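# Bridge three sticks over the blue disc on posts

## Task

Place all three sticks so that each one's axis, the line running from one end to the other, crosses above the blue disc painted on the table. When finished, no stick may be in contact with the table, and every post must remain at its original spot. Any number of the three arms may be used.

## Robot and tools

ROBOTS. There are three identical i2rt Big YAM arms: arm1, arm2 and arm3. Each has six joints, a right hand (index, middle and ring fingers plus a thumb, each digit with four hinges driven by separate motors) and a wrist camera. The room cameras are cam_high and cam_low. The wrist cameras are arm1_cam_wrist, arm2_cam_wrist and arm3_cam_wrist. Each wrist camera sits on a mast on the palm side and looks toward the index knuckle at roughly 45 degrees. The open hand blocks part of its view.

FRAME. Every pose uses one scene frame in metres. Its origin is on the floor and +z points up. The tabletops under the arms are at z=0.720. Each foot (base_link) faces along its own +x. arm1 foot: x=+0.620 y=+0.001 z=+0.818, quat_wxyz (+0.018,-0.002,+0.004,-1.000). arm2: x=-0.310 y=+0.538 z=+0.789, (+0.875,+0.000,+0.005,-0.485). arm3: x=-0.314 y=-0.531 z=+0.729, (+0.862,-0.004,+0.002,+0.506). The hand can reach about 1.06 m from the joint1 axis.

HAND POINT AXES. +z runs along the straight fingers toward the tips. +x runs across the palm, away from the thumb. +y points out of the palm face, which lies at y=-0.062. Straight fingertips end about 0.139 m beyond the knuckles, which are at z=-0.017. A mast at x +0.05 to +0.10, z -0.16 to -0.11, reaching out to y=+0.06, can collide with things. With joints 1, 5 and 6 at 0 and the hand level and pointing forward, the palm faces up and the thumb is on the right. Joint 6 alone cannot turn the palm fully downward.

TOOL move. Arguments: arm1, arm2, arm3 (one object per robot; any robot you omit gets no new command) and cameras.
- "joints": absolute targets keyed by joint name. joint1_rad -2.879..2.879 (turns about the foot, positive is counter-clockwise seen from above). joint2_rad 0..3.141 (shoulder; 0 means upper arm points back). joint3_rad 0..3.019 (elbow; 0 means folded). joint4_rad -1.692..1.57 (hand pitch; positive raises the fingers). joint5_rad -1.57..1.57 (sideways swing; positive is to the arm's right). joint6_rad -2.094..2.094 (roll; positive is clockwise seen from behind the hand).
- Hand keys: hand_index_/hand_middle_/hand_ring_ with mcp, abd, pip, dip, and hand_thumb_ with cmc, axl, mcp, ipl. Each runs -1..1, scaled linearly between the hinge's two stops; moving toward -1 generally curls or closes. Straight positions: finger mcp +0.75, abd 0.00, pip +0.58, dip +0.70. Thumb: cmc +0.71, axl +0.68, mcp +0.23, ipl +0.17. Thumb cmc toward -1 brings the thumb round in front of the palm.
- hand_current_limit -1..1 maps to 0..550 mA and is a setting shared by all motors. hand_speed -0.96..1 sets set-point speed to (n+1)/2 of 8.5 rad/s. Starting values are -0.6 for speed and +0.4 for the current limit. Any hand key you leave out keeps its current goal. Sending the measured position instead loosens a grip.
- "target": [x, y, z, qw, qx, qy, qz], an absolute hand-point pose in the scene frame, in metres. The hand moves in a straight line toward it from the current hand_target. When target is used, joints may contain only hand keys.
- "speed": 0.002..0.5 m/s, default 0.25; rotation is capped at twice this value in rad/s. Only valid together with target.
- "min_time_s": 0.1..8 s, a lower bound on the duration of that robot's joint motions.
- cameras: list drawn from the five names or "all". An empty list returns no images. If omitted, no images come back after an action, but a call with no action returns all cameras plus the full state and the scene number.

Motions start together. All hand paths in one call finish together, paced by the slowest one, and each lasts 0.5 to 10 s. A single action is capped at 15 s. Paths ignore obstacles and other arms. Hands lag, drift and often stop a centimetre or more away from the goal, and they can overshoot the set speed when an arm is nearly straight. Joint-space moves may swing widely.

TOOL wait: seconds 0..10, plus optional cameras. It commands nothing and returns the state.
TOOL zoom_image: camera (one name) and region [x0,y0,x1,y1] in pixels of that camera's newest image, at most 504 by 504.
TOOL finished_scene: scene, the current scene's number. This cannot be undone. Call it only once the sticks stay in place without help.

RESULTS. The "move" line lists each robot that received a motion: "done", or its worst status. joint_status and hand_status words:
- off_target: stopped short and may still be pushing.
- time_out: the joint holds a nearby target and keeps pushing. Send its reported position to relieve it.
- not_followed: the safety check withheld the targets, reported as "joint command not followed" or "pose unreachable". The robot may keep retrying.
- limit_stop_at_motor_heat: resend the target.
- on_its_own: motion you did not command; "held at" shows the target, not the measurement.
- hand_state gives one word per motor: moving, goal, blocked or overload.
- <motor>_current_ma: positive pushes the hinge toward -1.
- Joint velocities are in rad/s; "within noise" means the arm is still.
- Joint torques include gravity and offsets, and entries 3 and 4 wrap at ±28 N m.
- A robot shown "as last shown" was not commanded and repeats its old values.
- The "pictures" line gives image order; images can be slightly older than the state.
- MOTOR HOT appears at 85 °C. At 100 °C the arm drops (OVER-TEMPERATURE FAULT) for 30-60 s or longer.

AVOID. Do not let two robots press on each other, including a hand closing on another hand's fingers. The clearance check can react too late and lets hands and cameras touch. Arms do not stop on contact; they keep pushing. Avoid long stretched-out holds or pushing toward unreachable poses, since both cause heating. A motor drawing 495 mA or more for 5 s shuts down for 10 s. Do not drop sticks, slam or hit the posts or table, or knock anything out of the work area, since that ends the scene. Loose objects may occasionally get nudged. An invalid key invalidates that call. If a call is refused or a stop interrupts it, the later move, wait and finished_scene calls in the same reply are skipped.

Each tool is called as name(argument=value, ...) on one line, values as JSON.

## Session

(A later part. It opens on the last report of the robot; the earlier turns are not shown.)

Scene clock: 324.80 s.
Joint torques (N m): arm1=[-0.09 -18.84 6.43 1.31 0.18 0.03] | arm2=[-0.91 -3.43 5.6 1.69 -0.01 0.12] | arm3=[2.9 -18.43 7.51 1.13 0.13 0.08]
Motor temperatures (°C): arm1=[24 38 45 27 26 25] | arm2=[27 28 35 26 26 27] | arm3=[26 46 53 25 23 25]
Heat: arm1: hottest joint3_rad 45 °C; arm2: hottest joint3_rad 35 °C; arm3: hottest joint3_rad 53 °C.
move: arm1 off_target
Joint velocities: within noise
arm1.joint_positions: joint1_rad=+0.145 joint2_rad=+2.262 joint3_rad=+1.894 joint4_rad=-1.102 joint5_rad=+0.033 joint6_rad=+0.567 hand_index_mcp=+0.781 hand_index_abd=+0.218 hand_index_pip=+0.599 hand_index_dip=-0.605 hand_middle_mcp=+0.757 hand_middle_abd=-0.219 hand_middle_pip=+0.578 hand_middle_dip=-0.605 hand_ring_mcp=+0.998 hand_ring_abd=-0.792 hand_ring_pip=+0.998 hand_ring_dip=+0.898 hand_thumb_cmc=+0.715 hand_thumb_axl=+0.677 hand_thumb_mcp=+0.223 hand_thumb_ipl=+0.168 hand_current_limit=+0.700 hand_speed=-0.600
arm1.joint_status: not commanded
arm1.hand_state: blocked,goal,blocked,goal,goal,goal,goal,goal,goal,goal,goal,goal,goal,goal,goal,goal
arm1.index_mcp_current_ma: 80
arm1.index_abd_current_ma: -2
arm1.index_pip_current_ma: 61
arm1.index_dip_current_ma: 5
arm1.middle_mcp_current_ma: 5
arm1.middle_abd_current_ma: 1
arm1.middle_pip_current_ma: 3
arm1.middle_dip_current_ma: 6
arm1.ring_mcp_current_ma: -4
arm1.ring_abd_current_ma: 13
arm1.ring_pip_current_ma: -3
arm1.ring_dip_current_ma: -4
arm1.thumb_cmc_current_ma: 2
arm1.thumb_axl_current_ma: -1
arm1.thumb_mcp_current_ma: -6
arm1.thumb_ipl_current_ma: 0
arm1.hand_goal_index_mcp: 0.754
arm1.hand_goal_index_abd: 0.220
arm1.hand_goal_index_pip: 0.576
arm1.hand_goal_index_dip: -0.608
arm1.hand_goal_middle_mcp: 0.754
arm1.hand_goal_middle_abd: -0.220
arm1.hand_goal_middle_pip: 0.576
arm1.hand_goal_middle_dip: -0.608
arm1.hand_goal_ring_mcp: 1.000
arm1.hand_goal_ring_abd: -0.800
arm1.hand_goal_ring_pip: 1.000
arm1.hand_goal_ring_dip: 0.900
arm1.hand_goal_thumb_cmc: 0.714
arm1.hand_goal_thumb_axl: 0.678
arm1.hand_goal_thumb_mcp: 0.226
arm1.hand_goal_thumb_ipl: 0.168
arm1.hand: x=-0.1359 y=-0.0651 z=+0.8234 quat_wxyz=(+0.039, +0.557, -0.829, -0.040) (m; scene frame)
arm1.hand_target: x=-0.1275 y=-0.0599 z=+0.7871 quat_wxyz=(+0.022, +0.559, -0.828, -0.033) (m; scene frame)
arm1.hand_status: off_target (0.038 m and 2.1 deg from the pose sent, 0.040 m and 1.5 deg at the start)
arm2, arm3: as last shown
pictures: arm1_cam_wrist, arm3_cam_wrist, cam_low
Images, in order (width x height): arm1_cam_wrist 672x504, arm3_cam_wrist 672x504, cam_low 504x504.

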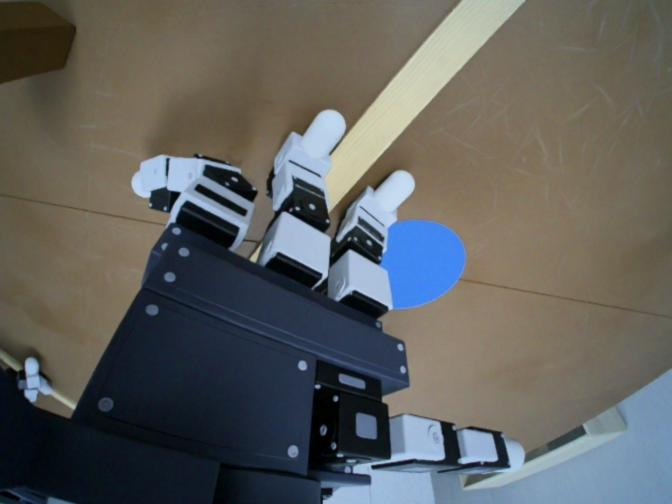

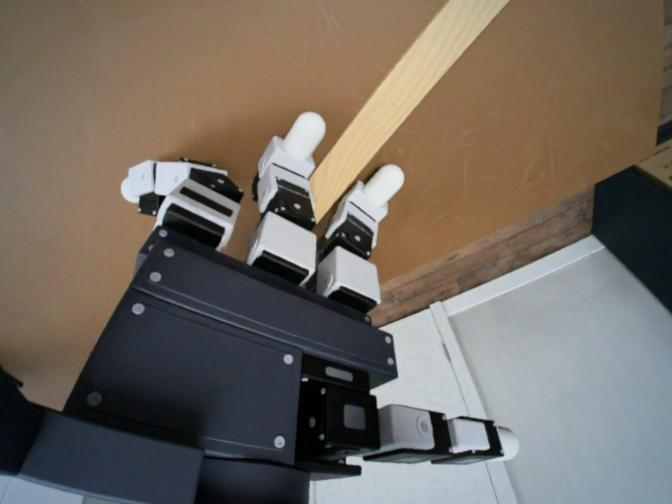

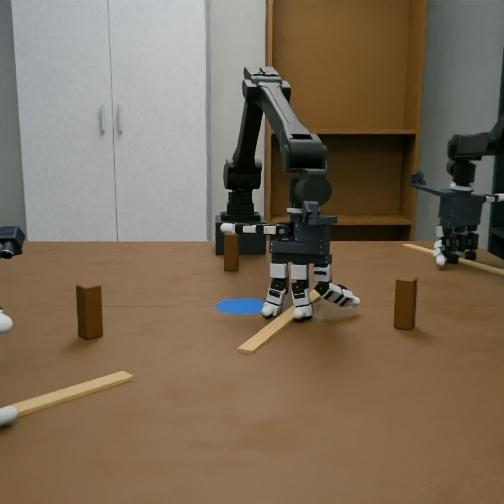

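move(arm1={"joints": {"hand_index_abd": -0.1, "hand_middle_abd": 0.1, "hand_speed": -0.8, "hand_current_limit": 0.75}}, arm2={"target": [-0.501, 0.328, 0.905, 0.0327, 0.9343, 0.3549, 0.0124], "speed": 0.1}, arm3={"joints": {"hand_index_abd": -0.1, "hand_middle_abd": 0.1, "hand_speed": -0.8, "hand_current_limit": 0.75}}, cameras=["all"])

Scene clock: 347.23 s.
Joint torques (N m): arm1=[-0.09 -18.84 6.46 1.03 0.15 0.04] | arm2=[-2.14 -5.71 12.26 -0.09 0.03 0.04] | arm3=[2.84 -18.84 7.5 0.94 0.13 0.1]
Motor temperatures (°C): arm1=[24 37 44 27 26 25] | arm2=[27 28 35 26 26 27] | arm3=[26 47 53 25 23 25]
Heat: arm1: hottest joint3_rad 44 °C; arm2: hottest joint3_rad 35 °C; arm3: hottest joint3_rad 53 °C.
move: arm1 off_target; arm2 off_target; arm3 off_target
Joint velocities: within noise
arm1.joint_positions: joint1_rad=+0.145 joint2_rad=+2.262 joint3_rad=+1.893 joint4_rad=-1.095 joint5_rad=+0.039 joint6_rad=+0.567 hand_index_mcp=+0.780 hand_index_abd=+0.116 hand_index_pip=+0.599 hand_index_dip=-0.605 hand_middle_mcp=+0.762 hand_middle_abd=-0.117 hand_middle_pip=+0.582 hand_middle_dip=-0.605 hand_ring_mcp=+0.998 hand_ring_abd=-0.792 hand_ring_pip=+0.998 hand_ring_dip=+0.898 hand_thumb_cmc=+0.715 hand_thumb_axl=+0.677 hand_thumb_mcp=+0.223 hand_thumb_ipl=+0.168 hand_current_limit=+0.750 hand_speed=-0.800
arm1.joint_status: hand_index_abd off_target (ended at +0.116, target -0.100); hand_middle_abd off_target (ended at -0.117, target +0.100); the others done
arm1.hand_state: blocked,blocked,blocked,goal,goal,blocked,goal,goal,goal,goal,goal,goal,goal,goal,goal,goal
arm1.index_mcp_current_ma: 76
arm1.index_abd_current_ma: 481
arm1.index_pip_current_ma: 61
arm1.index_dip_current_ma: 4
arm1.middle_mcp_current_ma: 19
arm1.middle_abd_current_ma: -481
arm1.middle_pip_current_ma: 11
arm1.middle_dip_current_ma: 6
arm1.ring_mcp_current_ma: -4
arm1.ring_abd_current_ma: 13
arm1.ring_pip_current_ma: -3
arm1.ring_dip_current_ma: -4
arm1.thumb_cmc_current_ma: 2
arm1.thumb_axl_current_ma: -1
arm1.thumb_mcp_current_ma: -6
arm1.thumb_ipl_current_ma: 0
arm1.hand_goal_index_mcp: 0.754
arm1.hand_goal_index_abd: -0.100
arm1.hand_goal_index_pip: 0.576
arm1.hand_goal_index_dip: -0.608
arm1.hand_goal_middle_mcp: 0.754
arm1.hand_goal_middle_abd: 0.100
arm1.hand_goal_middle_pip: 0.576
arm1.hand_goal_middle_dip: -0.608
arm1.hand_goal_ring_mcp: 1.000
arm1.hand_goal_ring_abd: -0.800
arm1.hand_goal_ring_pip: 1.000
arm1.hand_goal_ring_dip: 0.900
arm1.hand_goal_thumb_cmc: 0.714
arm1.hand_goal_thumb_axl: 0.678
arm1.hand_goal_thumb_mcp: 0.226
arm1.hand_goal_thumb_ipl: 0.168
arm1.hand: x=-0.1377 y=-0.0644 z=+0.8243 quat_wxyz=(+0.041, +0.557, -0.829, -0.044) (m; scene frame)
arm1.hand_target: x=-0.1276 y=-0.0590 z=+0.7873 quat_wxyz=(+0.021, +0.559, -0.828, -0.035) (m; scene frame)
arm1.hand_status: not commanded
arm2.joint_positions: joint1_rad=-1.651 joint2_rad=+1.132 joint3_rad=+0.675 joint4_rad=-1.190 joint5_rad=-0.075 joint6_rad=-1.817 hand_index_mcp=+0.755 hand_index_abd=+0.096 hand_index_pip=+0.579 hand_index_dip=-0.605 hand_middle_mcp=+0.759 hand_middle_abd=-0.137 hand_middle_pip=+0.584 hand_middle_dip=-0.605 hand_ring_mcp=+0.998 hand_ring_abd=-0.791 hand_ring_pip=+0.998 hand_ring_dip=+0.898 hand_thumb_cmc=+0.717 hand_thumb_axl=+0.677 hand_thumb_mcp=+0.223 hand_thumb_ipl=+0.168 hand_current_limit=+0.750 hand_speed=-0.800
arm2.joint_status: not commanded
arm2.hand_state: goal,blocked,goal,goal,goal,blocked,goal,goal,goal,goal,goal,goal,goal,goal,goal,goal
arm2.index_mcp_current_ma: 2
arm2.index_abd_current_ma: 481
arm2.index_pip_current_ma: 6
arm2.index_dip_current_ma: 5
arm2.middle_mcp_current_ma: 12
arm2.middle_abd_current_ma: -481
arm2.middle_pip_current_ma: 18
arm2.middle_dip_current_ma: 6
arm2.ring_mcp_current_ma: -4
arm2.ring_abd_current_ma: 17
arm2.ring_pip_current_ma: -3
arm2.ring_dip_current_ma: -4
arm2.thumb_cmc_current_ma: 5
arm2.thumb_axl_current_ma: -1
arm2.thumb_mcp_current_ma: -6
arm2.thumb_ipl_current_ma: 0
arm2.hand_goal_index_mcp: 0.754
arm2.hand_goal_index_abd: -0.100
arm2.hand_goal_index_pip: 0.576
arm2.hand_goal_index_dip: -0.608
arm2.hand_goal_middle_mcp: 0.754
arm2.hand_goal_middle_abd: 0.100
arm2.hand_goal_middle_pip: 0.576
arm2.hand_goal_middle_dip: -0.608
arm2.hand_goal_ring_mcp: 1.000
arm2.hand_goal_ring_abd: -0.800
arm2.hand_goal_ring_pip: 1.000
arm2.hand_goal_ring_dip: 0.900
arm2.hand_goal_thumb_cmc: 0.714
arm2.hand_goal_thumb_axl: 0.678
arm2.hand_goal_thumb_mcp: 0.226
arm2.hand_goal_thumb_ipl: 0.168
arm2.hand: x=-0.4837 y=+0.3345 z=+0.8837 quat_wxyz=(+0.029, +0.934, +0.353, +0.039) (m; scene frame)
arm2.hand_target: x=-0.5008 y=+0.3285 z=+0.9044 quat_wxyz=(+0.031, +0.934, +0.355, +0.011) (m; scene frame)
arm2.hand_status: off_target (0.028 m and 3.1 deg from the pose sent, 0.093 m and 1.0 deg at the start)
arm3.joint_positions: joint1_rad=-1.161 joint2_rad=+2.377 joint3_rad=+2.314 joint4_rad=-1.404 joint5_rad=-0.050 joint6_rad=-0.513 hand_index_mcp=+0.752 hand_index_abd=+0.107 hand_index_pip=+0.578 hand_index_dip=-0.605 hand_middle_mcp=+0.776 hand_middle_abd=-0.120 hand_middle_pip=+0.591 hand_middle_dip=-0.605 hand_ring_mcp=+0.998 hand_ring_abd=-0.791 hand_ring_pip=+0.998 hand_ring_dip=+0.897 hand_thumb_cmc=+0.715 hand_thumb_axl=+0.677 hand_thumb_mcp=+0.223 hand_thumb_ipl=+0.168 hand_current_limit=+0.750 hand_speed=-0.800
arm3.joint_status: hand_index_abd off_target (ended at +0.107, target -0.100); hand_middle_abd off_target (ended at -0.120, target +0.100); the others done
arm3.hand_state: goal,blocked,goal,goal,blocked,blocked,goal,goal,goal,goal,goal,goal,goal,goal,goal,goal
arm3.index_mcp_current_ma: -1
arm3.index_abd_current_ma: 481
arm3.index_pip_current_ma: 1
arm3.index_dip_current_ma: 2
arm3.middle_mcp_current_ma: 40
arm3.middle_abd_current_ma: -481
arm3.middle_pip_current_ma: 20
arm3.middle_dip_current_ma: 2
arm3.ring_mcp_current_ma: -2
arm3.ring_abd_current_ma: 8
arm3.ring_pip_current_ma: -1
arm3.ring_dip_current_ma: -2
arm3.thumb_cmc_current_ma: 0
arm3.thumb_axl_current_ma: 0
arm3.thumb_mcp_current_ma: -3
arm3.thumb_ipl_current_ma: 0
arm3.hand_goal_index_mcp: 0.754
arm3.hand_goal_index_abd: -0.100
arm3.hand_goal_index_pip: 0.576
arm3.hand_goal_index_dip: -0.608
arm3.hand_goal_middle_mcp: 0.754
arm3.hand_goal_middle_abd: 0.100
arm3.hand_goal_middle_pip: 0.576
arm3.hand_goal_middle_dip: -0.608
arm3.hand_goal_ring_mcp: 1.000
arm3.hand_goal_ring_abd: -0.800
arm3.hand_goal_ring_pip: 1.000
arm3.hand_goal_ring_dip: 0.900
arm3.hand_goal_thumb_cmc: 0.714
arm3.hand_goal_thumb_axl: 0.678
arm3.hand_goal_thumb_mcp: 0.226
arm3.hand_goal_thumb_ipl: 0.168
arm3.hand: x=+0.5181 y=-0.5829 z=+0.8139 quat_wxyz=(+0.038, +0.545, +0.837, +0.043) (m; scene frame)
arm3.hand_target: x=+0.5132 y=-0.5743 z=+0.7738 quat_wxyz=(+0.018, +0.544, +0.838, +0.031) (m; scene frame)
arm3.hand_status: not commanded
pictures: arm1_cam_wrist, arm2_cam_wrist, arm3_cam_wrist, cam_high, cam_low
Images, in order (width x height): arm1_cam_wrist 672x504, arm2_cam_wrist 672x504, arm3_cam_wrist 672x504, cam_high 504x504, cam_low 504x504.

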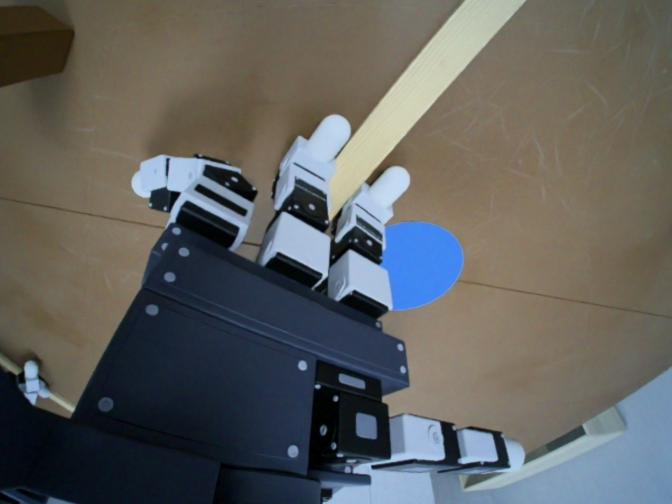

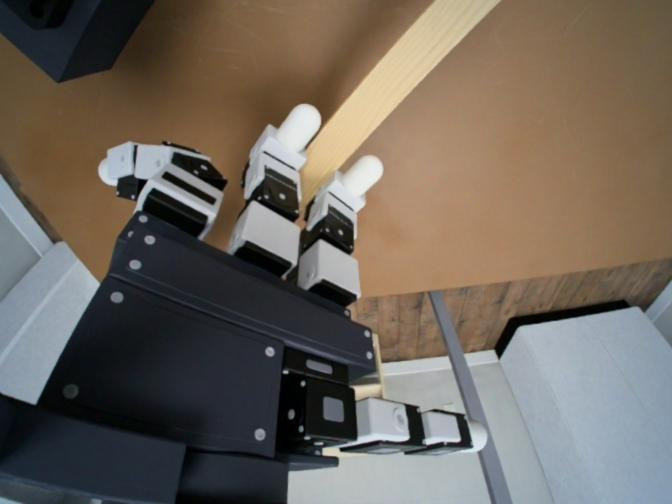

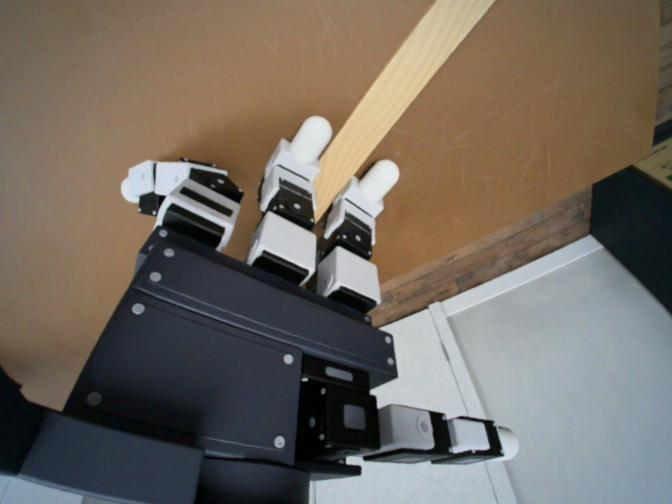

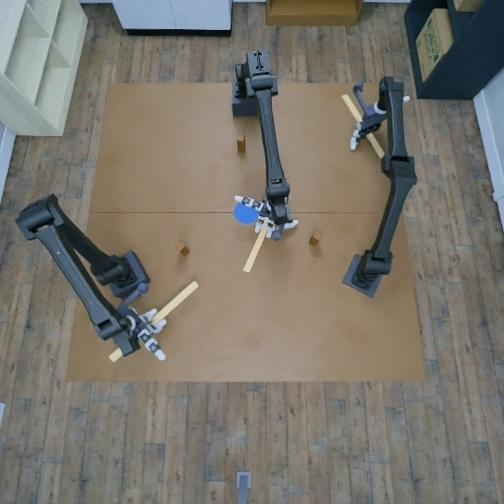

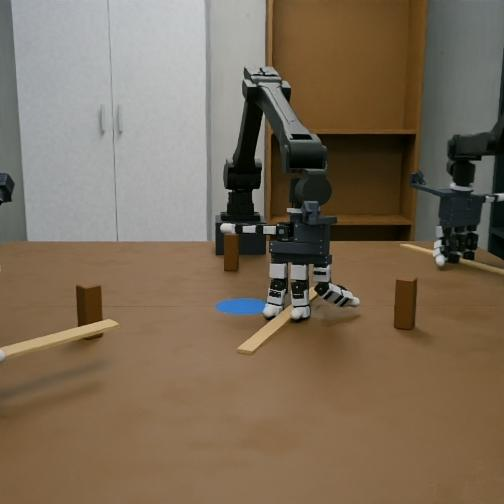

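move(arm1={"target": [-0.115, -0.060, 0.955, -0.022, -0.5588, 0.8284, 0.0326], "speed": 0.1}, arm3={"target": [0.505, -0.585, 0.950, 0.0190, 0.5443, 0.8382, 0.0293], "speed": 0.1}, cameras=["all"])

Scene clock: 354.10 s.
Joint torques (N m): arm1=[-0.03 -20.31 13.14 -0.59 0.07 0.05] | arm2=[-2.14 -5.6 12.26 -0.06 0.03 0.04] | arm3=[0.73 -20.89 13.39 0.17 0.07 -0.07]
Motor temperatures (°C): arm1=[24 37 45 27 26 25] | arm2=[27 28 35 26 26 27] | arm3=[26 47 53 25 23 25]
Heat: arm1: hottest joint3_rad 45 °C; arm2: hottest joint3_rad 35 °C; arm3: hottest joint3_rad 53 °C.
move: arm1 off_target; arm3 off_target
Joint velocities: within noise
arm1.joint_positions: joint1_rad=+0.145 joint2_rad=+2.121 joint3_rad=+1.957 joint4_rad=-1.386 joint5_rad=+0.029 joint6_rad=+0.567 hand_index_mcp=+0.767 hand_index_abd=+0.115 hand_index_pip=+0.584 hand_index_dip=-0.606 hand_middle_mcp=+0.749 hand_middle_abd=-0.117 hand_middle_pip=+0.575 hand_middle_dip=-0.606 hand_ring_mcp=+0.998 hand_ring_abd=-0.792 hand_ring_pip=+0.998 hand_ring_dip=+0.898 hand_thumb_cmc=+0.715 hand_thumb_axl=+0.677 hand_thumb_mcp=+0.223 hand_thumb_ipl=+0.168 hand_current_limit=+0.750 hand_speed=-0.800
arm1.joint_status: not commanded
arm1.hand_state: goal,blocked,goal,goal,goal,blocked,goal,goal,goal,goal,goal,goal,goal,goal,goal,goal
arm1.index_mcp_current_ma: 34
arm1.index_abd_current_ma: 481
arm1.index_pip_current_ma: 17
arm1.index_dip_current_ma: 4
arm1.middle_mcp_current_ma: -10
arm1.middle_abd_current_ma: -481
arm1.middle_pip_current_ma: -1
arm1.middle_dip_current_ma: 3
arm1.ring_mcp_current_ma: -4
arm1.ring_abd_current_ma: 13
arm1.ring_pip_current_ma: -3
arm1.ring_dip_current_ma: -4
arm1.thumb_cmc_current_ma: 2
arm1.thumb_axl_current_ma: -1
arm1.thumb_mcp_current_ma: -6
arm1.thumb_ipl_current_ma: 0
arm1.hand_goal_index_mcp: 0.754
arm1.hand_goal_index_abd: -0.100
arm1.hand_goal_index_pip: 0.576
arm1.hand_goal_index_dip: -0.608
arm1.hand_goal_middle_mcp: 0.754
arm1.hand_goal_middle_abd: 0.100
arm1.hand_goal_middle_pip: 0.576
arm1.hand_goal_middle_dip: -0.608
arm1.hand_goal_ring_mcp: 1.000
arm1.hand_goal_ring_abd: -0.800
arm1.hand_goal_ring_pip: 1.000
arm1.hand_goal_ring_dip: 0.900
arm1.hand_goal_thumb_cmc: 0.714
arm1.hand_goal_thumb_axl: 0.678
arm1.hand_goal_thumb_mcp: 0.226
arm1.hand_goal_thumb_ipl: 0.168
arm1.hand: x=-0.0994 y=-0.0600 z=+0.9310 quat_wxyz=(+0.003, +0.558, -0.830, -0.022) (m; scene frame)
arm1.hand_target: x=-0.1137 y=-0.0609 z=+0.9550 quat_wxyz=(+0.024, +0.559, -0.828, -0.030) (m; scene frame)
arm1.hand_status: off_target (0.029 m and 2.5 deg from the pose sent, 0.133 m and 2.5 deg at the start)
arm2: as last shown
arm2.hand_target: x=-0.5008 y=+0.3284 z=+0.9044 quat_wxyz=(+0.031, +0.934, +0.355, +0.011) (m; scene frame)
arm3.joint_positions: joint1_rad=-1.161 joint2_rad=+2.338 joint3_rad=+2.537 joint4_rad=-1.684 joint5_rad=-0.037 joint6_rad=-0.513 hand_index_mcp=+0.739 hand_index_abd=+0.107 hand_index_pip=+0.568 hand_index_dip=-0.610 hand_middle_mcp=+0.764 hand_middle_abd=-0.119 hand_middle_pip=+0.579 hand_middle_dip=-0.608 hand_ring_mcp=+0.997 hand_ring_abd=-0.792 hand_ring_pip=+0.998 hand_ring_dip=+0.897 hand_thumb_cmc=+0.715 hand_thumb_axl=+0.677 hand_thumb_mcp=+0.223 hand_thumb_ipl=+0.168 hand_current_limit=+0.750 hand_speed=-0.800
arm3.joint_status: not commanded
arm3.hand_state: goal,blocked,goal,goal,goal,blocked,goal,goal,goal,goal,goal,goal,goal,goal,goal,goal
arm3.index_mcp_current_ma: -23
arm3.index_abd_current_ma: 481
arm3.index_pip_current_ma: -8
arm3.index_dip_current_ma: -1
arm3.middle_mcp_current_ma: 12
arm3.middle_abd_current_ma: -481
arm3.middle_pip_current_ma: 2
arm3.middle_dip_current_ma: 0
arm3.ring_mcp_current_ma: -2
arm3.ring_abd_current_ma: 8
arm3.ring_pip_current_ma: -1
arm3.ring_dip_current_ma: -2
arm3.thumb_cmc_current_ma: 0
arm3.thumb_axl_current_ma: 0
arm3.thumb_mcp_current_ma: -3
arm3.thumb_ipl_current_ma: 0
arm3.hand_goal_index_mcp: 0.754
arm3.hand_goal_index_abd: -0.100
arm3.hand_goal_index_pip: 0.576
arm3.hand_goal_index_dip: -0.608
arm3.hand_goal_middle_mcp: 0.754
arm3.hand_goal_middle_abd: 0.100
arm3.hand_goal_middle_pip: 0.576
arm3.hand_goal_middle_dip: -0.608
arm3.hand_goal_ring_mcp: 1.000
arm3.hand_goal_ring_abd: -0.800
arm3.hand_goal_ring_pip: 1.000
arm3.hand_goal_ring_dip: 0.900
arm3.hand_goal_thumb_cmc: 0.714
arm3.hand_goal_thumb_axl: 0.678
arm3.hand_goal_thumb_mcp: 0.226
arm3.hand_goal_thumb_ipl: 0.168
arm3.hand: x=+0.4981 y=-0.5821 z=+0.9234 quat_wxyz=(+0.032, +0.545, +0.837, +0.033) (m; scene frame)
arm3.hand_target: x=+0.5032 y=-0.5865 z=+0.9493 quat_wxyz=(+0.052, +0.546, +0.835, +0.042) (m; scene frame)
arm3.hand_status: off_target (0.028 m and 1.5 deg from the pose sent, 0.137 m and 2.6 deg at the start; a joint's target at an end of its range on 38 of 78 steps)
pictures: arm1_cam_wrist, arm2_cam_wrist, arm3_cam_wrist, cam_high, cam_low
Images, in order (width x height): arm1_cam_wrist 672x504, arm2_cam_wrist 672x504, arm3_cam_wrist 672x504, cam_high 504x504, cam_low 504x504.

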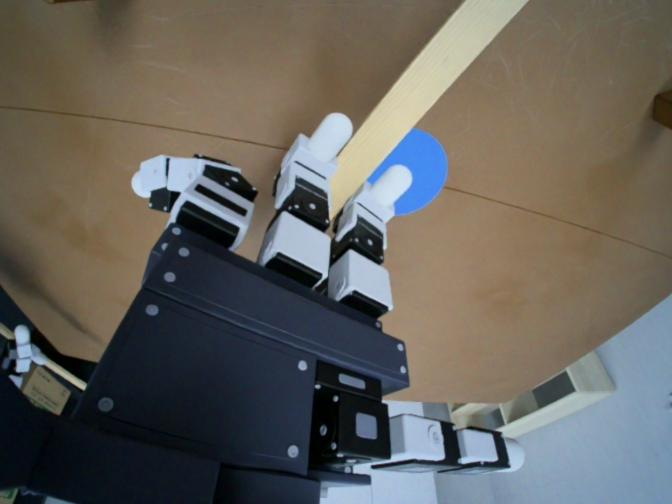

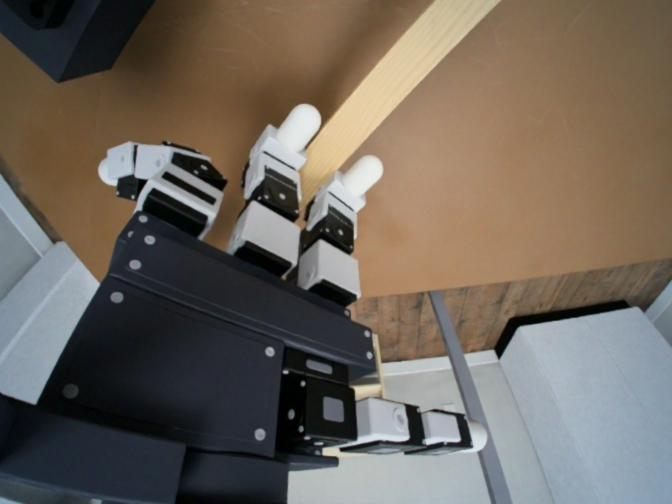

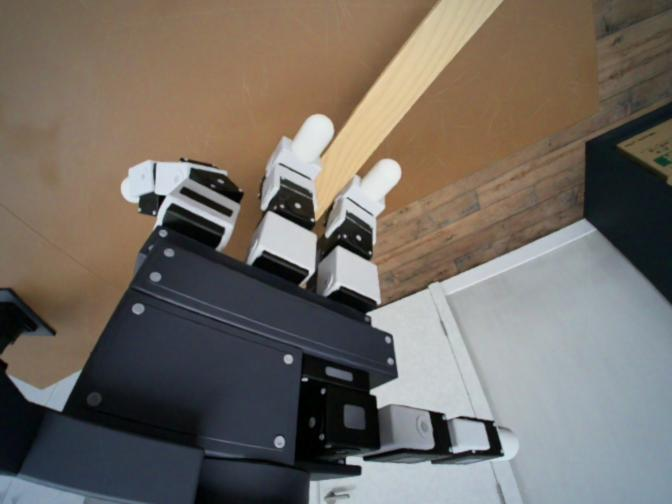

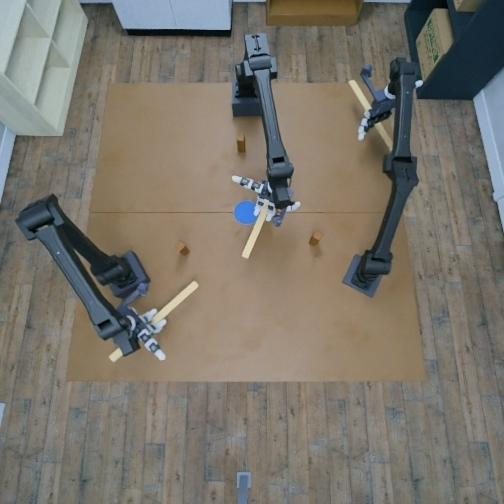

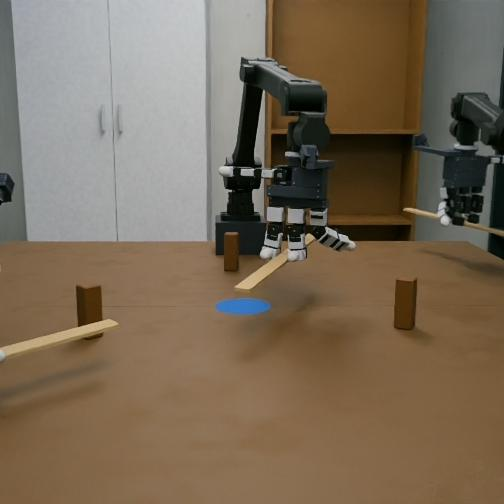

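zoom_image(camera="cam_high", region=[200, 150, 340, 290])

zoom_image(camera="cam_high", region=[80, 260, 220, 400])

zoom_image(camera="cam_low", region=[200, 200, 360, 320])

zoom_image(camera="cam_high", region=[330, 50, 450, 170])

Scaled by 3.600 from the camera's 504x504 image, which has a finer 720x720 frame.

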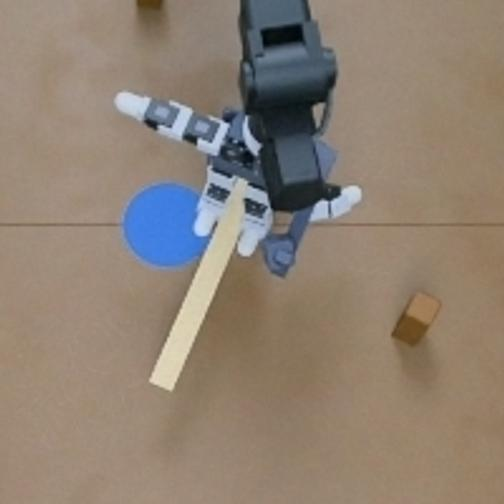

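Scaled by 3.600 from the camera's 504x504 image, which has a finer 720x720 frame.

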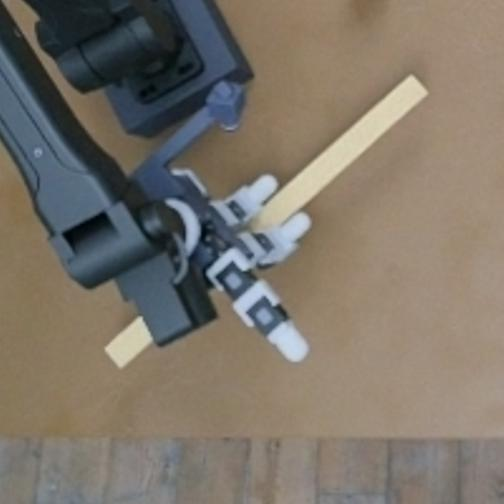

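Scaled by 3.150 from the camera's 504x504 image, which has a finer 720x720 frame.

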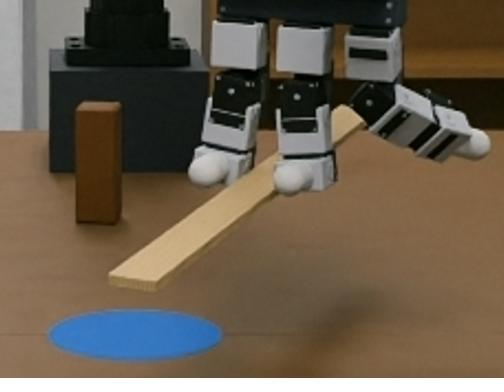

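Scaled by 4.200 from the camera's 504x504 image, which has a finer 720x720 frame.

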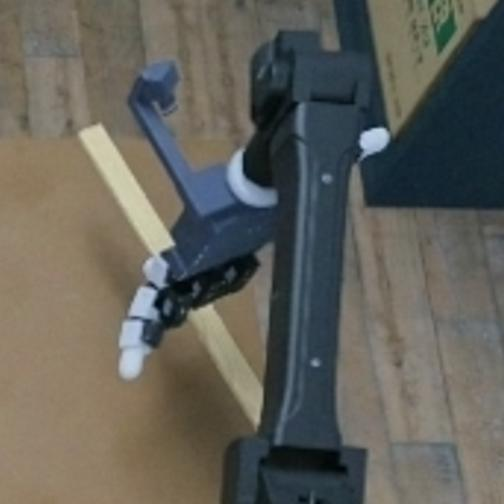

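move(arm1={"target": [-0.03, -0.05, 1.05, -0.0882, -0.6698, 0.7310, 0.0962], "speed": 0.15}, arm2={"target": [-0.42, 0.28, 1.05, 0.0819, 0.9361, 0.3407, 0.0298], "speed": 0.15}, arm3={"target": [0.33, -0.54, 1.06, 0.0449, 0.5131, 0.8539, 0.0747], "speed": 0.15}, cameras=["cam_high", "cam_low"])

Scene clock: 438.57 s.
Joint torques (N m): arm1=[-0.32 -15.68 8.51 1.32 0.13 0.04] | arm2=[-0.91 -3.43 13.75 0.05 -0.21 0.24] | arm3=[2.43 -13.1 9.01 0.61 -0.16 -0.1]
Motor temperatures (°C): arm1=[24 38 62 27 26 25] | arm2=[27 28 40 25 26 27] | arm3=[26 43 57 25 23 25]
Heat: arm1: hottest joint3_rad 62 °C; arm2: hottest joint3_rad 40 °C; arm3: hottest joint3_rad 57 °C.
move: arm1 done; arm2 off_target; arm3 off_target
Joint velocities: within noise
arm1.joint_positions: joint1_rad=+0.126 joint2_rad=+1.699 joint3_rad=+1.577 joint4_rad=-1.207 joint5_rad=+0.052 joint6_rad=+0.248 hand_index_mcp=+0.767 hand_index_abd=+0.115 hand_index_pip=+0.584 hand_index_dip=-0.606 hand_middle_mcp=+0.749 hand_middle_abd=-0.117 hand_middle_pip=+0.575 hand_middle_dip=-0.606 hand_ring_mcp=+0.997 hand_ring_abd=-0.792 hand_ring_pip=+0.998 hand_ring_dip=+0.898 hand_thumb_cmc=+0.715 hand_thumb_axl=+0.677 hand_thumb_mcp=+0.223 hand_thumb_ipl=+0.168 hand_current_limit=+0.750 hand_speed=-0.800
arm1.joint_status: not commanded
arm1.hand_state: goal,blocked,goal,goal,goal,blocked,goal,goal,goal,goal,goal,goal,goal,goal,goal,goal
arm1.index_mcp_current_ma: 34
arm1.index_abd_current_ma: 481
arm1.index_pip_current_ma: 17
arm1.index_dip_current_ma: 4
arm1.middle_mcp_current_ma: -11
arm1.middle_abd_current_ma: -481
arm1.middle_pip_current_ma: -1
arm1.middle_dip_current_ma: 3
arm1.ring_mcp_current_ma: -5
arm1.ring_abd_current_ma: 13
arm1.ring_pip_current_ma: -3
arm1.ring_dip_current_ma: -4
arm1.thumb_cmc_current_ma: 2
arm1.thumb_axl_current_ma: -1
arm1.thumb_mcp_current_ma: -6
arm1.thumb_ipl_current_ma: 0
arm1.hand_goal_index_mcp: 0.754
arm1.hand_goal_index_abd: -0.100
arm1.hand_goal_index_pip: 0.576
arm1.hand_goal_index_dip: -0.608
arm1.hand_goal_middle_mcp: 0.754
arm1.hand_goal_middle_abd: 0.100
arm1.hand_goal_middle_pip: 0.576
arm1.hand_goal_middle_dip: -0.608
arm1.hand_goal_ring_mcp: 1.000
arm1.hand_goal_ring_abd: -0.800
arm1.hand_goal_ring_pip: 1.000
arm1.hand_goal_ring_dip: 0.900
arm1.hand_goal_thumb_cmc: 0.714
arm1.hand_goal_thumb_axl: 0.678
arm1.hand_goal_thumb_mcp: 0.226
arm1.hand_goal_thumb_ipl: 0.168
arm1.hand: x=-0.0290 y=-0.0539 z=+1.0508 quat_wxyz=(+0.085, +0.669, -0.733, -0.092) (m; scene frame)
arm1.hand_target: x=-0.0303 y=-0.0499 z=+1.0494 quat_wxyz=(+0.088, +0.670, -0.731, -0.095) (m; scene frame)
arm1.hand_status: done (0.004 m and 0.6 deg from the pose sent, 0.138 m and 21.4 deg at the start)
arm2.joint_positions: joint1_rad=-1.396 joint2_rad=+0.928 joint3_rad=+0.904 joint4_rad=-1.598 joint5_rad=-0.183 joint6_rad=-1.538 hand_index_mcp=+0.755 hand_index_abd=+0.096 hand_index_pip=+0.579 hand_index_dip=-0.605 hand_middle_mcp=+0.759 hand_middle_abd=-0.137 hand_middle_pip=+0.584 hand_middle_dip=-0.605 hand_ring_mcp=+0.998 hand_ring_abd=-0.791 hand_ring_pip=+0.998 hand_ring_dip=+0.898 hand_thumb_cmc=+0.717 hand_thumb_axl=+0.677 hand_thumb_mcp=+0.223 hand_thumb_ipl=+0.168 hand_current_limit=+0.750 hand_speed=-0.800
arm2.joint_status: not commanded
arm2.hand_state: goal,blocked,goal,goal,goal,blocked,goal,goal,goal,goal,goal,goal,goal,goal,goal,goal
arm2.index_mcp_current_ma: 2
arm2.index_abd_current_ma: 481
arm2.index_pip_current_ma: 5
arm2.index_dip_current_ma: 5
arm2.middle_mcp_current_ma: 12
arm2.middle_abd_current_ma: -481
arm2.middle_pip_current_ma: 17
arm2.middle_dip_current_ma: 6
arm2.ring_mcp_current_ma: -4
arm2.ring_abd_current_ma: 17
arm2.ring_pip_current_ma: -3
arm2.ring_dip_current_ma: -4
arm2.thumb_cmc_current_ma: 5
arm2.thumb_axl_current_ma: -1
arm2.thumb_mcp_current_ma: -6
arm2.thumb_ipl_current_ma: 0
arm2.hand_goal_index_mcp: 0.754
arm2.hand_goal_index_abd: -0.100
arm2.hand_goal_index_pip: 0.576
arm2.hand_goal_index_dip: -0.608
arm2.hand_goal_middle_mcp: 0.754
arm2.hand_goal_middle_abd: 0.100
arm2.hand_goal_middle_pip: 0.576
arm2.hand_goal_middle_dip: -0.608
arm2.hand_goal_ring_mcp: 1.000
arm2.hand_goal_ring_abd: -0.800
arm2.hand_goal_ring_pip: 1.000
arm2.hand_goal_ring_dip: 0.900
arm2.hand_goal_thumb_cmc: 0.714
arm2.hand_goal_thumb_axl: 0.678
arm2.hand_goal_thumb_mcp: 0.226
arm2.hand_goal_thumb_ipl: 0.168
arm2.hand: x=-0.4139 y=+0.2889 z=+1.0236 quat_wxyz=(+0.071, +0.936, +0.339, +0.055) (m; scene frame)
arm2.hand_target: x=-0.4195 y=+0.2809 z=+1.0491 quat_wxyz=(+0.082, +0.936, +0.341, +0.029) (m; scene frame)
arm2.hand_status: off_target (0.029 m and 3.1 deg from the pose sent, 0.186 m and 6.3 deg at the start)
arm3.joint_positions: joint1_rad=-1.161 joint2_rad=+1.726 joint3_rad=+1.910 joint4_rad=-1.598 joint5_rad=-0.100 joint6_rad=-0.556 hand_index_mcp=+0.739 hand_index_abd=+0.107 hand_index_pip=+0.568 hand_index_dip=-0.610 hand_middle_mcp=+0.764 hand_middle_abd=-0.119 hand_middle_pip=+0.579 hand_middle_dip=-0.608 hand_ring_mcp=+0.997 hand_ring_abd=-0.792 hand_ring_pip=+0.998 hand_ring_dip=+0.897 hand_thumb_cmc=+0.715 hand_thumb_axl=+0.677 hand_thumb_mcp=+0.223 hand_thumb_ipl=+0.168 hand_current_limit=+0.750 hand_speed=-0.800
arm3.joint_status: not commanded
arm3.hand_state: goal,blocked,goal,goal,goal,blocked,goal,goal,goal,goal,goal,goal,goal,goal,goal,goal
arm3.index_mcp_current_ma: -22
arm3.index_abd_current_ma: 481
arm3.index_pip_current_ma: -8
arm3.index_dip_current_ma: -1
arm3.middle_mcp_current_ma: 12
arm3.middle_abd_current_ma: -481
arm3.middle_pip_current_ma: 2
arm3.middle_dip_current_ma: 0
arm3.ring_mcp_current_ma: -2
arm3.ring_abd_current_ma: 8
arm3.ring_pip_current_ma: -1
arm3.ring_dip_current_ma: -2
arm3.thumb_cmc_current_ma: 0
arm3.thumb_axl_current_ma: 0
arm3.thumb_mcp_current_ma: -3
arm3.thumb_ipl_current_ma: 0
arm3.hand_goal_index_mcp: 0.754
arm3.hand_goal_index_abd: -0.100
arm3.hand_goal_index_pip: 0.576
arm3.hand_goal_index_dip: -0.608
arm3.hand_goal_middle_mcp: 0.754
arm3.hand_goal_middle_abd: 0.100
arm3.hand_goal_middle_pip: 0.576
arm3.hand_goal_middle_dip: -0.608
arm3.hand_goal_ring_mcp: 1.000
arm3.hand_goal_ring_abd: -0.800
arm3.hand_goal_ring_pip: 1.000
arm3.hand_goal_ring_dip: 0.900
arm3.hand_goal_thumb_cmc: 0.714
arm3.hand_goal_thumb_axl: 0.678
arm3.hand_goal_thumb_mcp: 0.226
arm3.hand_goal_thumb_ipl: 0.168
arm3.hand: x=+0.3304 y=-0.5496 z=+1.0664 quat_wxyz=(+0.051, +0.523, +0.848, +0.076) (m; scene frame)
arm3.hand_target: x=+0.3301 y=-0.5402 z=+1.0600 quat_wxyz=(+0.045, +0.513, +0.854, +0.075) (m; scene frame)
arm3.hand_status: off_target (0.012 m and 1.5 deg from the pose sent, 0.221 m and 6.5 deg at the start)
pictures: cam_high, cam_low
Images, in order (width x height): cam_high 504x504, cam_low 504x504.

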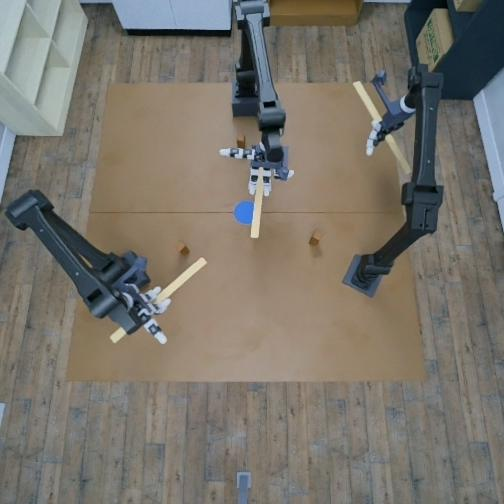

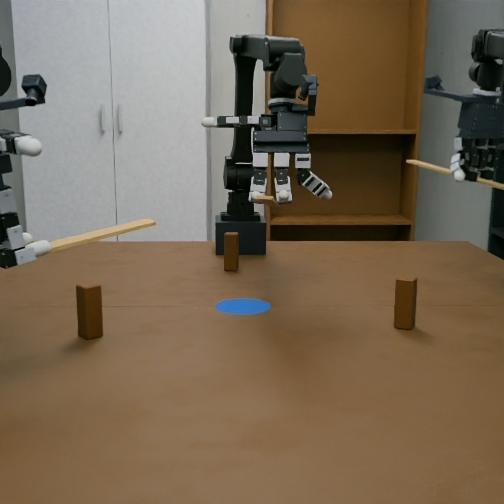

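move(arm1={"target": [0.105, -0.016, 1.03, -0.1460, -0.7514, 0.6316, 0.1228], "speed": 0.15}, arm2={"target": [-0.185, 0.255, 1.08, 0.1234, 0.9375, 0.3228, 0.0425], "speed": 0.15}, arm3={"target": [0.08, -0.50, 1.12, 0.0483, 0.4592, 0.8821, 0.0927], "speed": 0.15}, cameras=["cam_high", "cam_low"])

zoom_image(camera="cam_high", region=[180, 100, 320, 240])

zoom_image(camera="cam_low", region=[180, 100, 360, 280])

Scene clock: 457.00 s.
Joint torques (N m): arm1=[-0.21 -10.05 8.49 1.74 -0.01 -0.03] | arm2=[-0.91 0.09 11.85 1.78 0.12 0.23] | arm3=[2.67 -4.19 8.68 0.28 -0.24 -0.13]
Motor temperatures (°C): arm1=[24 39 56 27 26 25] | arm2=[27 28 44 25 26 27] | arm3=[26 43 57 25 23 25]
Heat: arm1: hottest joint3_rad 56 °C; arm2: hottest joint3_rad 44 °C; arm3: hottest joint3_rad 57 °C.
move: arm1 done; arm2 off_target; arm3 off_target
Joint velocities: within noise
arm1.joint_positions: joint1_rad=+0.005 joint2_rad=+1.284 joint3_rad=+1.013 joint4_rad=-0.940 joint5_rad=-0.053 joint6_rad=-0.114 hand_index_mcp=+0.767 hand_index_abd=+0.115 hand_index_pip=+0.584 hand_index_dip=-0.606 hand_middle_mcp=+0.749 hand_middle_abd=-0.117 hand_middle_pip=+0.575 hand_middle_dip=-0.606 hand_ring_mcp=+0.997 hand_ring_abd=-0.792 hand_ring_pip=+0.998 hand_ring_dip=+0.898 hand_thumb_cmc=+0.715 hand_thumb_axl=+0.677 hand_thumb_mcp=+0.223 hand_thumb_ipl=+0.168 hand_current_limit=+0.750 hand_speed=-0.800
arm1.joint_status: not commanded
arm1.hand_state: goal,blocked,goal,goal,goal,blocked,goal,goal,goal,goal,goal,goal,goal,goal,goal,goal
arm1.index_mcp_current_ma: 34
arm1.index_abd_current_ma: 481
arm1.index_pip_current_ma: 17
arm1.index_dip_current_ma: 4
arm1.middle_mcp_current_ma: -11
arm1.middle_abd_current_ma: -481
arm1.middle_pip_current_ma: -1
arm1.middle_dip_current_ma: 3
arm1.ring_mcp_current_ma: -5
arm1.ring_abd_current_ma: 13
arm1.ring_pip_current_ma: -3
arm1.ring_dip_current_ma: -4
arm1.thumb_cmc_current_ma: 2
arm1.thumb_axl_current_ma: -1
arm1.thumb_mcp_current_ma: -6
arm1.thumb_ipl_current_ma: 0
arm1.hand_goal_index_mcp: 0.754
arm1.hand_goal_index_abd: -0.100
arm1.hand_goal_index_pip: 0.576
arm1.hand_goal_index_dip: -0.608
arm1.hand_goal_middle_mcp: 0.754
arm1.hand_goal_middle_abd: 0.100
arm1.hand_goal_middle_pip: 0.576
arm1.hand_goal_middle_dip: -0.608
arm1.hand_goal_ring_mcp: 1.000
arm1.hand_goal_ring_abd: -0.800
arm1.hand_goal_ring_pip: 1.000
arm1.hand_goal_ring_dip: 0.900
arm1.hand_goal_thumb_cmc: 0.714
arm1.hand_goal_thumb_axl: 0.678
arm1.hand_goal_thumb_mcp: 0.226
arm1.hand_goal_thumb_ipl: 0.168
arm1.hand: x=+0.1046 y=-0.0177 z=+1.0284 quat_wxyz=(+0.139, +0.751, -0.635, -0.117) (m; scene frame)
arm1.hand_target: x=+0.1046 y=-0.0152 z=+1.0300 quat_wxyz=(+0.144, +0.752, -0.632, -0.124) (m; scene frame)
arm1.hand_status: done (0.002 m and 1.1 deg from the pose sent, 0.141 m and 16.9 deg at the start)
arm2.joint_positions: joint1_rad=-0.218 joint2_rad=+0.719 joint3_rad=+0.897 joint4_rad=-1.536 joint5_rad=-0.081 joint6_rad=-0.323 hand_index_mcp=+0.755 hand_index_abd=+0.096 hand_index_pip=+0.578 hand_index_dip=-0.605 hand_middle_mcp=+0.759 hand_middle_abd=-0.137 hand_middle_pip=+0.584 hand_middle_dip=-0.605 hand_ring_mcp=+0.998 hand_ring_abd=-0.791 hand_ring_pip=+0.998 hand_ring_dip=+0.898 hand_thumb_cmc=+0.717 hand_thumb_axl=+0.677 hand_thumb_mcp=+0.223 hand_thumb_ipl=+0.168 hand_current_limit=+0.750 hand_speed=-0.800
arm2.joint_status: not commanded
arm2.hand_state: goal,blocked,goal,goal,goal,blocked,goal,goal,goal,goal,goal,goal,goal,goal,goal,goal
arm2.index_mcp_current_ma: 2
arm2.index_abd_current_ma: 481
arm2.index_pip_current_ma: 4
arm2.index_dip_current_ma: 5
arm2.middle_mcp_current_ma: 12
arm2.middle_abd_current_ma: -481
arm2.middle_pip_current_ma: 17
arm2.middle_dip_current_ma: 6
arm2.ring_mcp_current_ma: -4
arm2.ring_abd_current_ma: 16
arm2.ring_pip_current_ma: -3
arm2.ring_dip_current_ma: -4
arm2.thumb_cmc_current_ma: 5
arm2.thumb_axl_current_ma: -1
arm2.thumb_mcp_current_ma: -6
arm2.thumb_ipl_current_ma: 0
arm2.hand_goal_index_mcp: 0.754
arm2.hand_goal_index_abd: -0.100
arm2.hand_goal_index_pip: 0.576
arm2.hand_goal_index_dip: -0.608
arm2.hand_goal_middle_mcp: 0.754
arm2.hand_goal_middle_abd: 0.100
arm2.hand_goal_middle_pip: 0.576
arm2.hand_goal_middle_dip: -0.608
arm2.hand_goal_ring_mcp: 1.000
arm2.hand_goal_ring_abd: -0.800
arm2.hand_goal_ring_pip: 1.000
arm2.hand_goal_ring_dip: 0.900
arm2.hand_goal_thumb_cmc: 0.714
arm2.hand_goal_thumb_axl: 0.678
arm2.hand_goal_thumb_mcp: 0.226
arm2.hand_goal_thumb_ipl: 0.168
arm2.hand: x=-0.1912 y=+0.2648 z=+1.0633 quat_wxyz=(+0.102, +0.938, +0.328, +0.038) (m; scene frame)
arm2.hand_target: x=-0.1866 y=+0.2556 z=+1.0795 quat_wxyz=(+0.123, +0.936, +0.327, +0.038) (m; scene frame)
arm2.hand_status: off_target (0.020 m and 2.5 deg from the pose sent, 0.238 m and 6.4 deg at the start)
arm3.joint_positions: joint1_rad=-1.160 joint2_rad=+1.084 joint3_rad=+1.398 joint4_rad=-1.684 joint5_rad=-0.139 joint6_rad=-0.666 hand_index_mcp=+0.741 hand_index_abd=+0.107 hand_index_pip=+0.568 hand_index_dip=-0.610 hand_middle_mcp=+0.765 hand_middle_abd=-0.119 hand_middle_pip=+0.579 hand_middle_dip=-0.608 hand_ring_mcp=+0.997 hand_ring_abd=-0.792 hand_ring_pip=+0.998 hand_ring_dip=+0.897 hand_thumb_cmc=+0.715 hand_thumb_axl=+0.677 hand_thumb_mcp=+0.223 hand_thumb_ipl=+0.168 hand_current_limit=+0.750 hand_speed=-0.800
arm3.joint_status: not commanded
arm3.hand_state: goal,blocked,goal,goal,goal,blocked,goal,goal,goal,goal,goal,goal,goal,goal,goal,goal
arm3.index_mcp_current_ma: -20
arm3.index_abd_current_ma: 481
arm3.index_pip_current_ma: -8
arm3.index_dip_current_ma: -1
arm3.middle_mcp_current_ma: 14
arm3.middle_abd_current_ma: -481
arm3.middle_pip_current_ma: 2
arm3.middle_dip_current_ma: 0
arm3.ring_mcp_current_ma: -2
arm3.ring_abd_current_ma: 8
arm3.ring_pip_current_ma: -1
arm3.ring_dip_current_ma: -2
arm3.thumb_cmc_current_ma: 0
arm3.thumb_axl_current_ma: 0
arm3.thumb_mcp_current_ma: -3
arm3.thumb_ipl_current_ma: 0
arm3.hand_goal_index_mcp: 0.754
arm3.hand_goal_index_abd: -0.100
arm3.hand_goal_index_pip: 0.576
arm3.hand_goal_index_dip: -0.608
arm3.hand_goal_middle_mcp: 0.754
arm3.hand_goal_middle_abd: 0.100
arm3.hand_goal_middle_pip: 0.576
arm3.hand_goal_middle_dip: -0.608
arm3.hand_goal_ring_mcp: 1.000
arm3.hand_goal_ring_abd: -0.800
arm3.hand_goal_ring_pip: 1.000
arm3.hand_goal_ring_dip: 0.900
arm3.hand_goal_thumb_cmc: 0.714
arm3.hand_goal_thumb_axl: 0.678
arm3.hand_goal_thumb_mcp: 0.226
arm3.hand_goal_thumb_ipl: 0.168
arm3.hand: x=+0.0842 y=-0.5083 z=+1.1242 quat_wxyz=(+0.067, +0.470, +0.874, +0.099) (m; scene frame)
arm3.hand_target: x=+0.0803 y=-0.5004 z=+1.1192 quat_wxyz=(+0.058, +0.459, +0.881, +0.097) (m; scene frame)
arm3.hand_status: off_target (0.010 m and 2.8 deg from the pose sent, 0.261 m and 8.5 deg at the start; a joint's target at an end of its range on 37 of 86 steps)
pictures: cam_high, cam_low
Images, in order (width x height): cam_high 504x504, cam_low 504x504.

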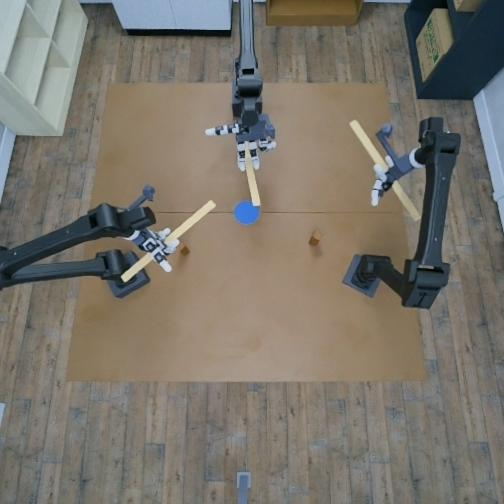

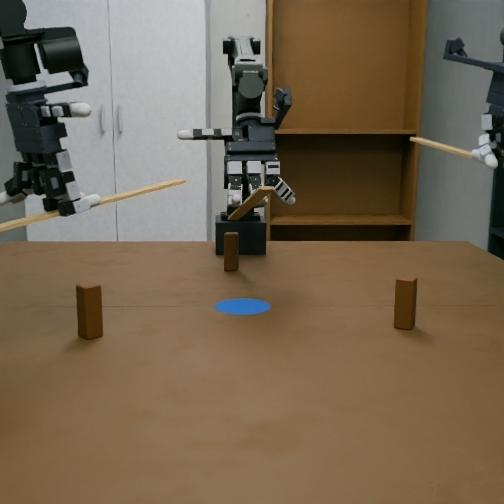

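Scaled by 3.600 from the camera's 504x504 image, which has a finer 720x720 frame.

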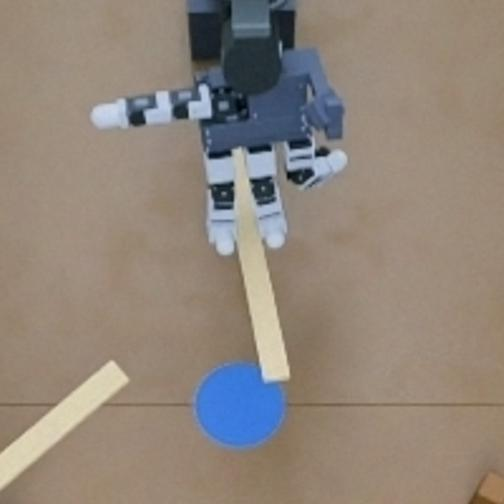

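Scaled by 2.800 from the camera's 504x504 image, which has a finer 720x720 frame.

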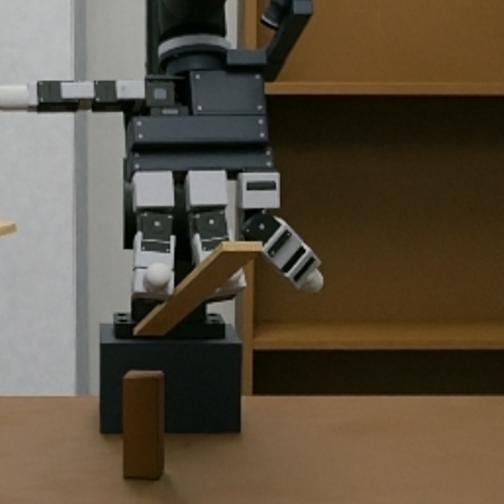

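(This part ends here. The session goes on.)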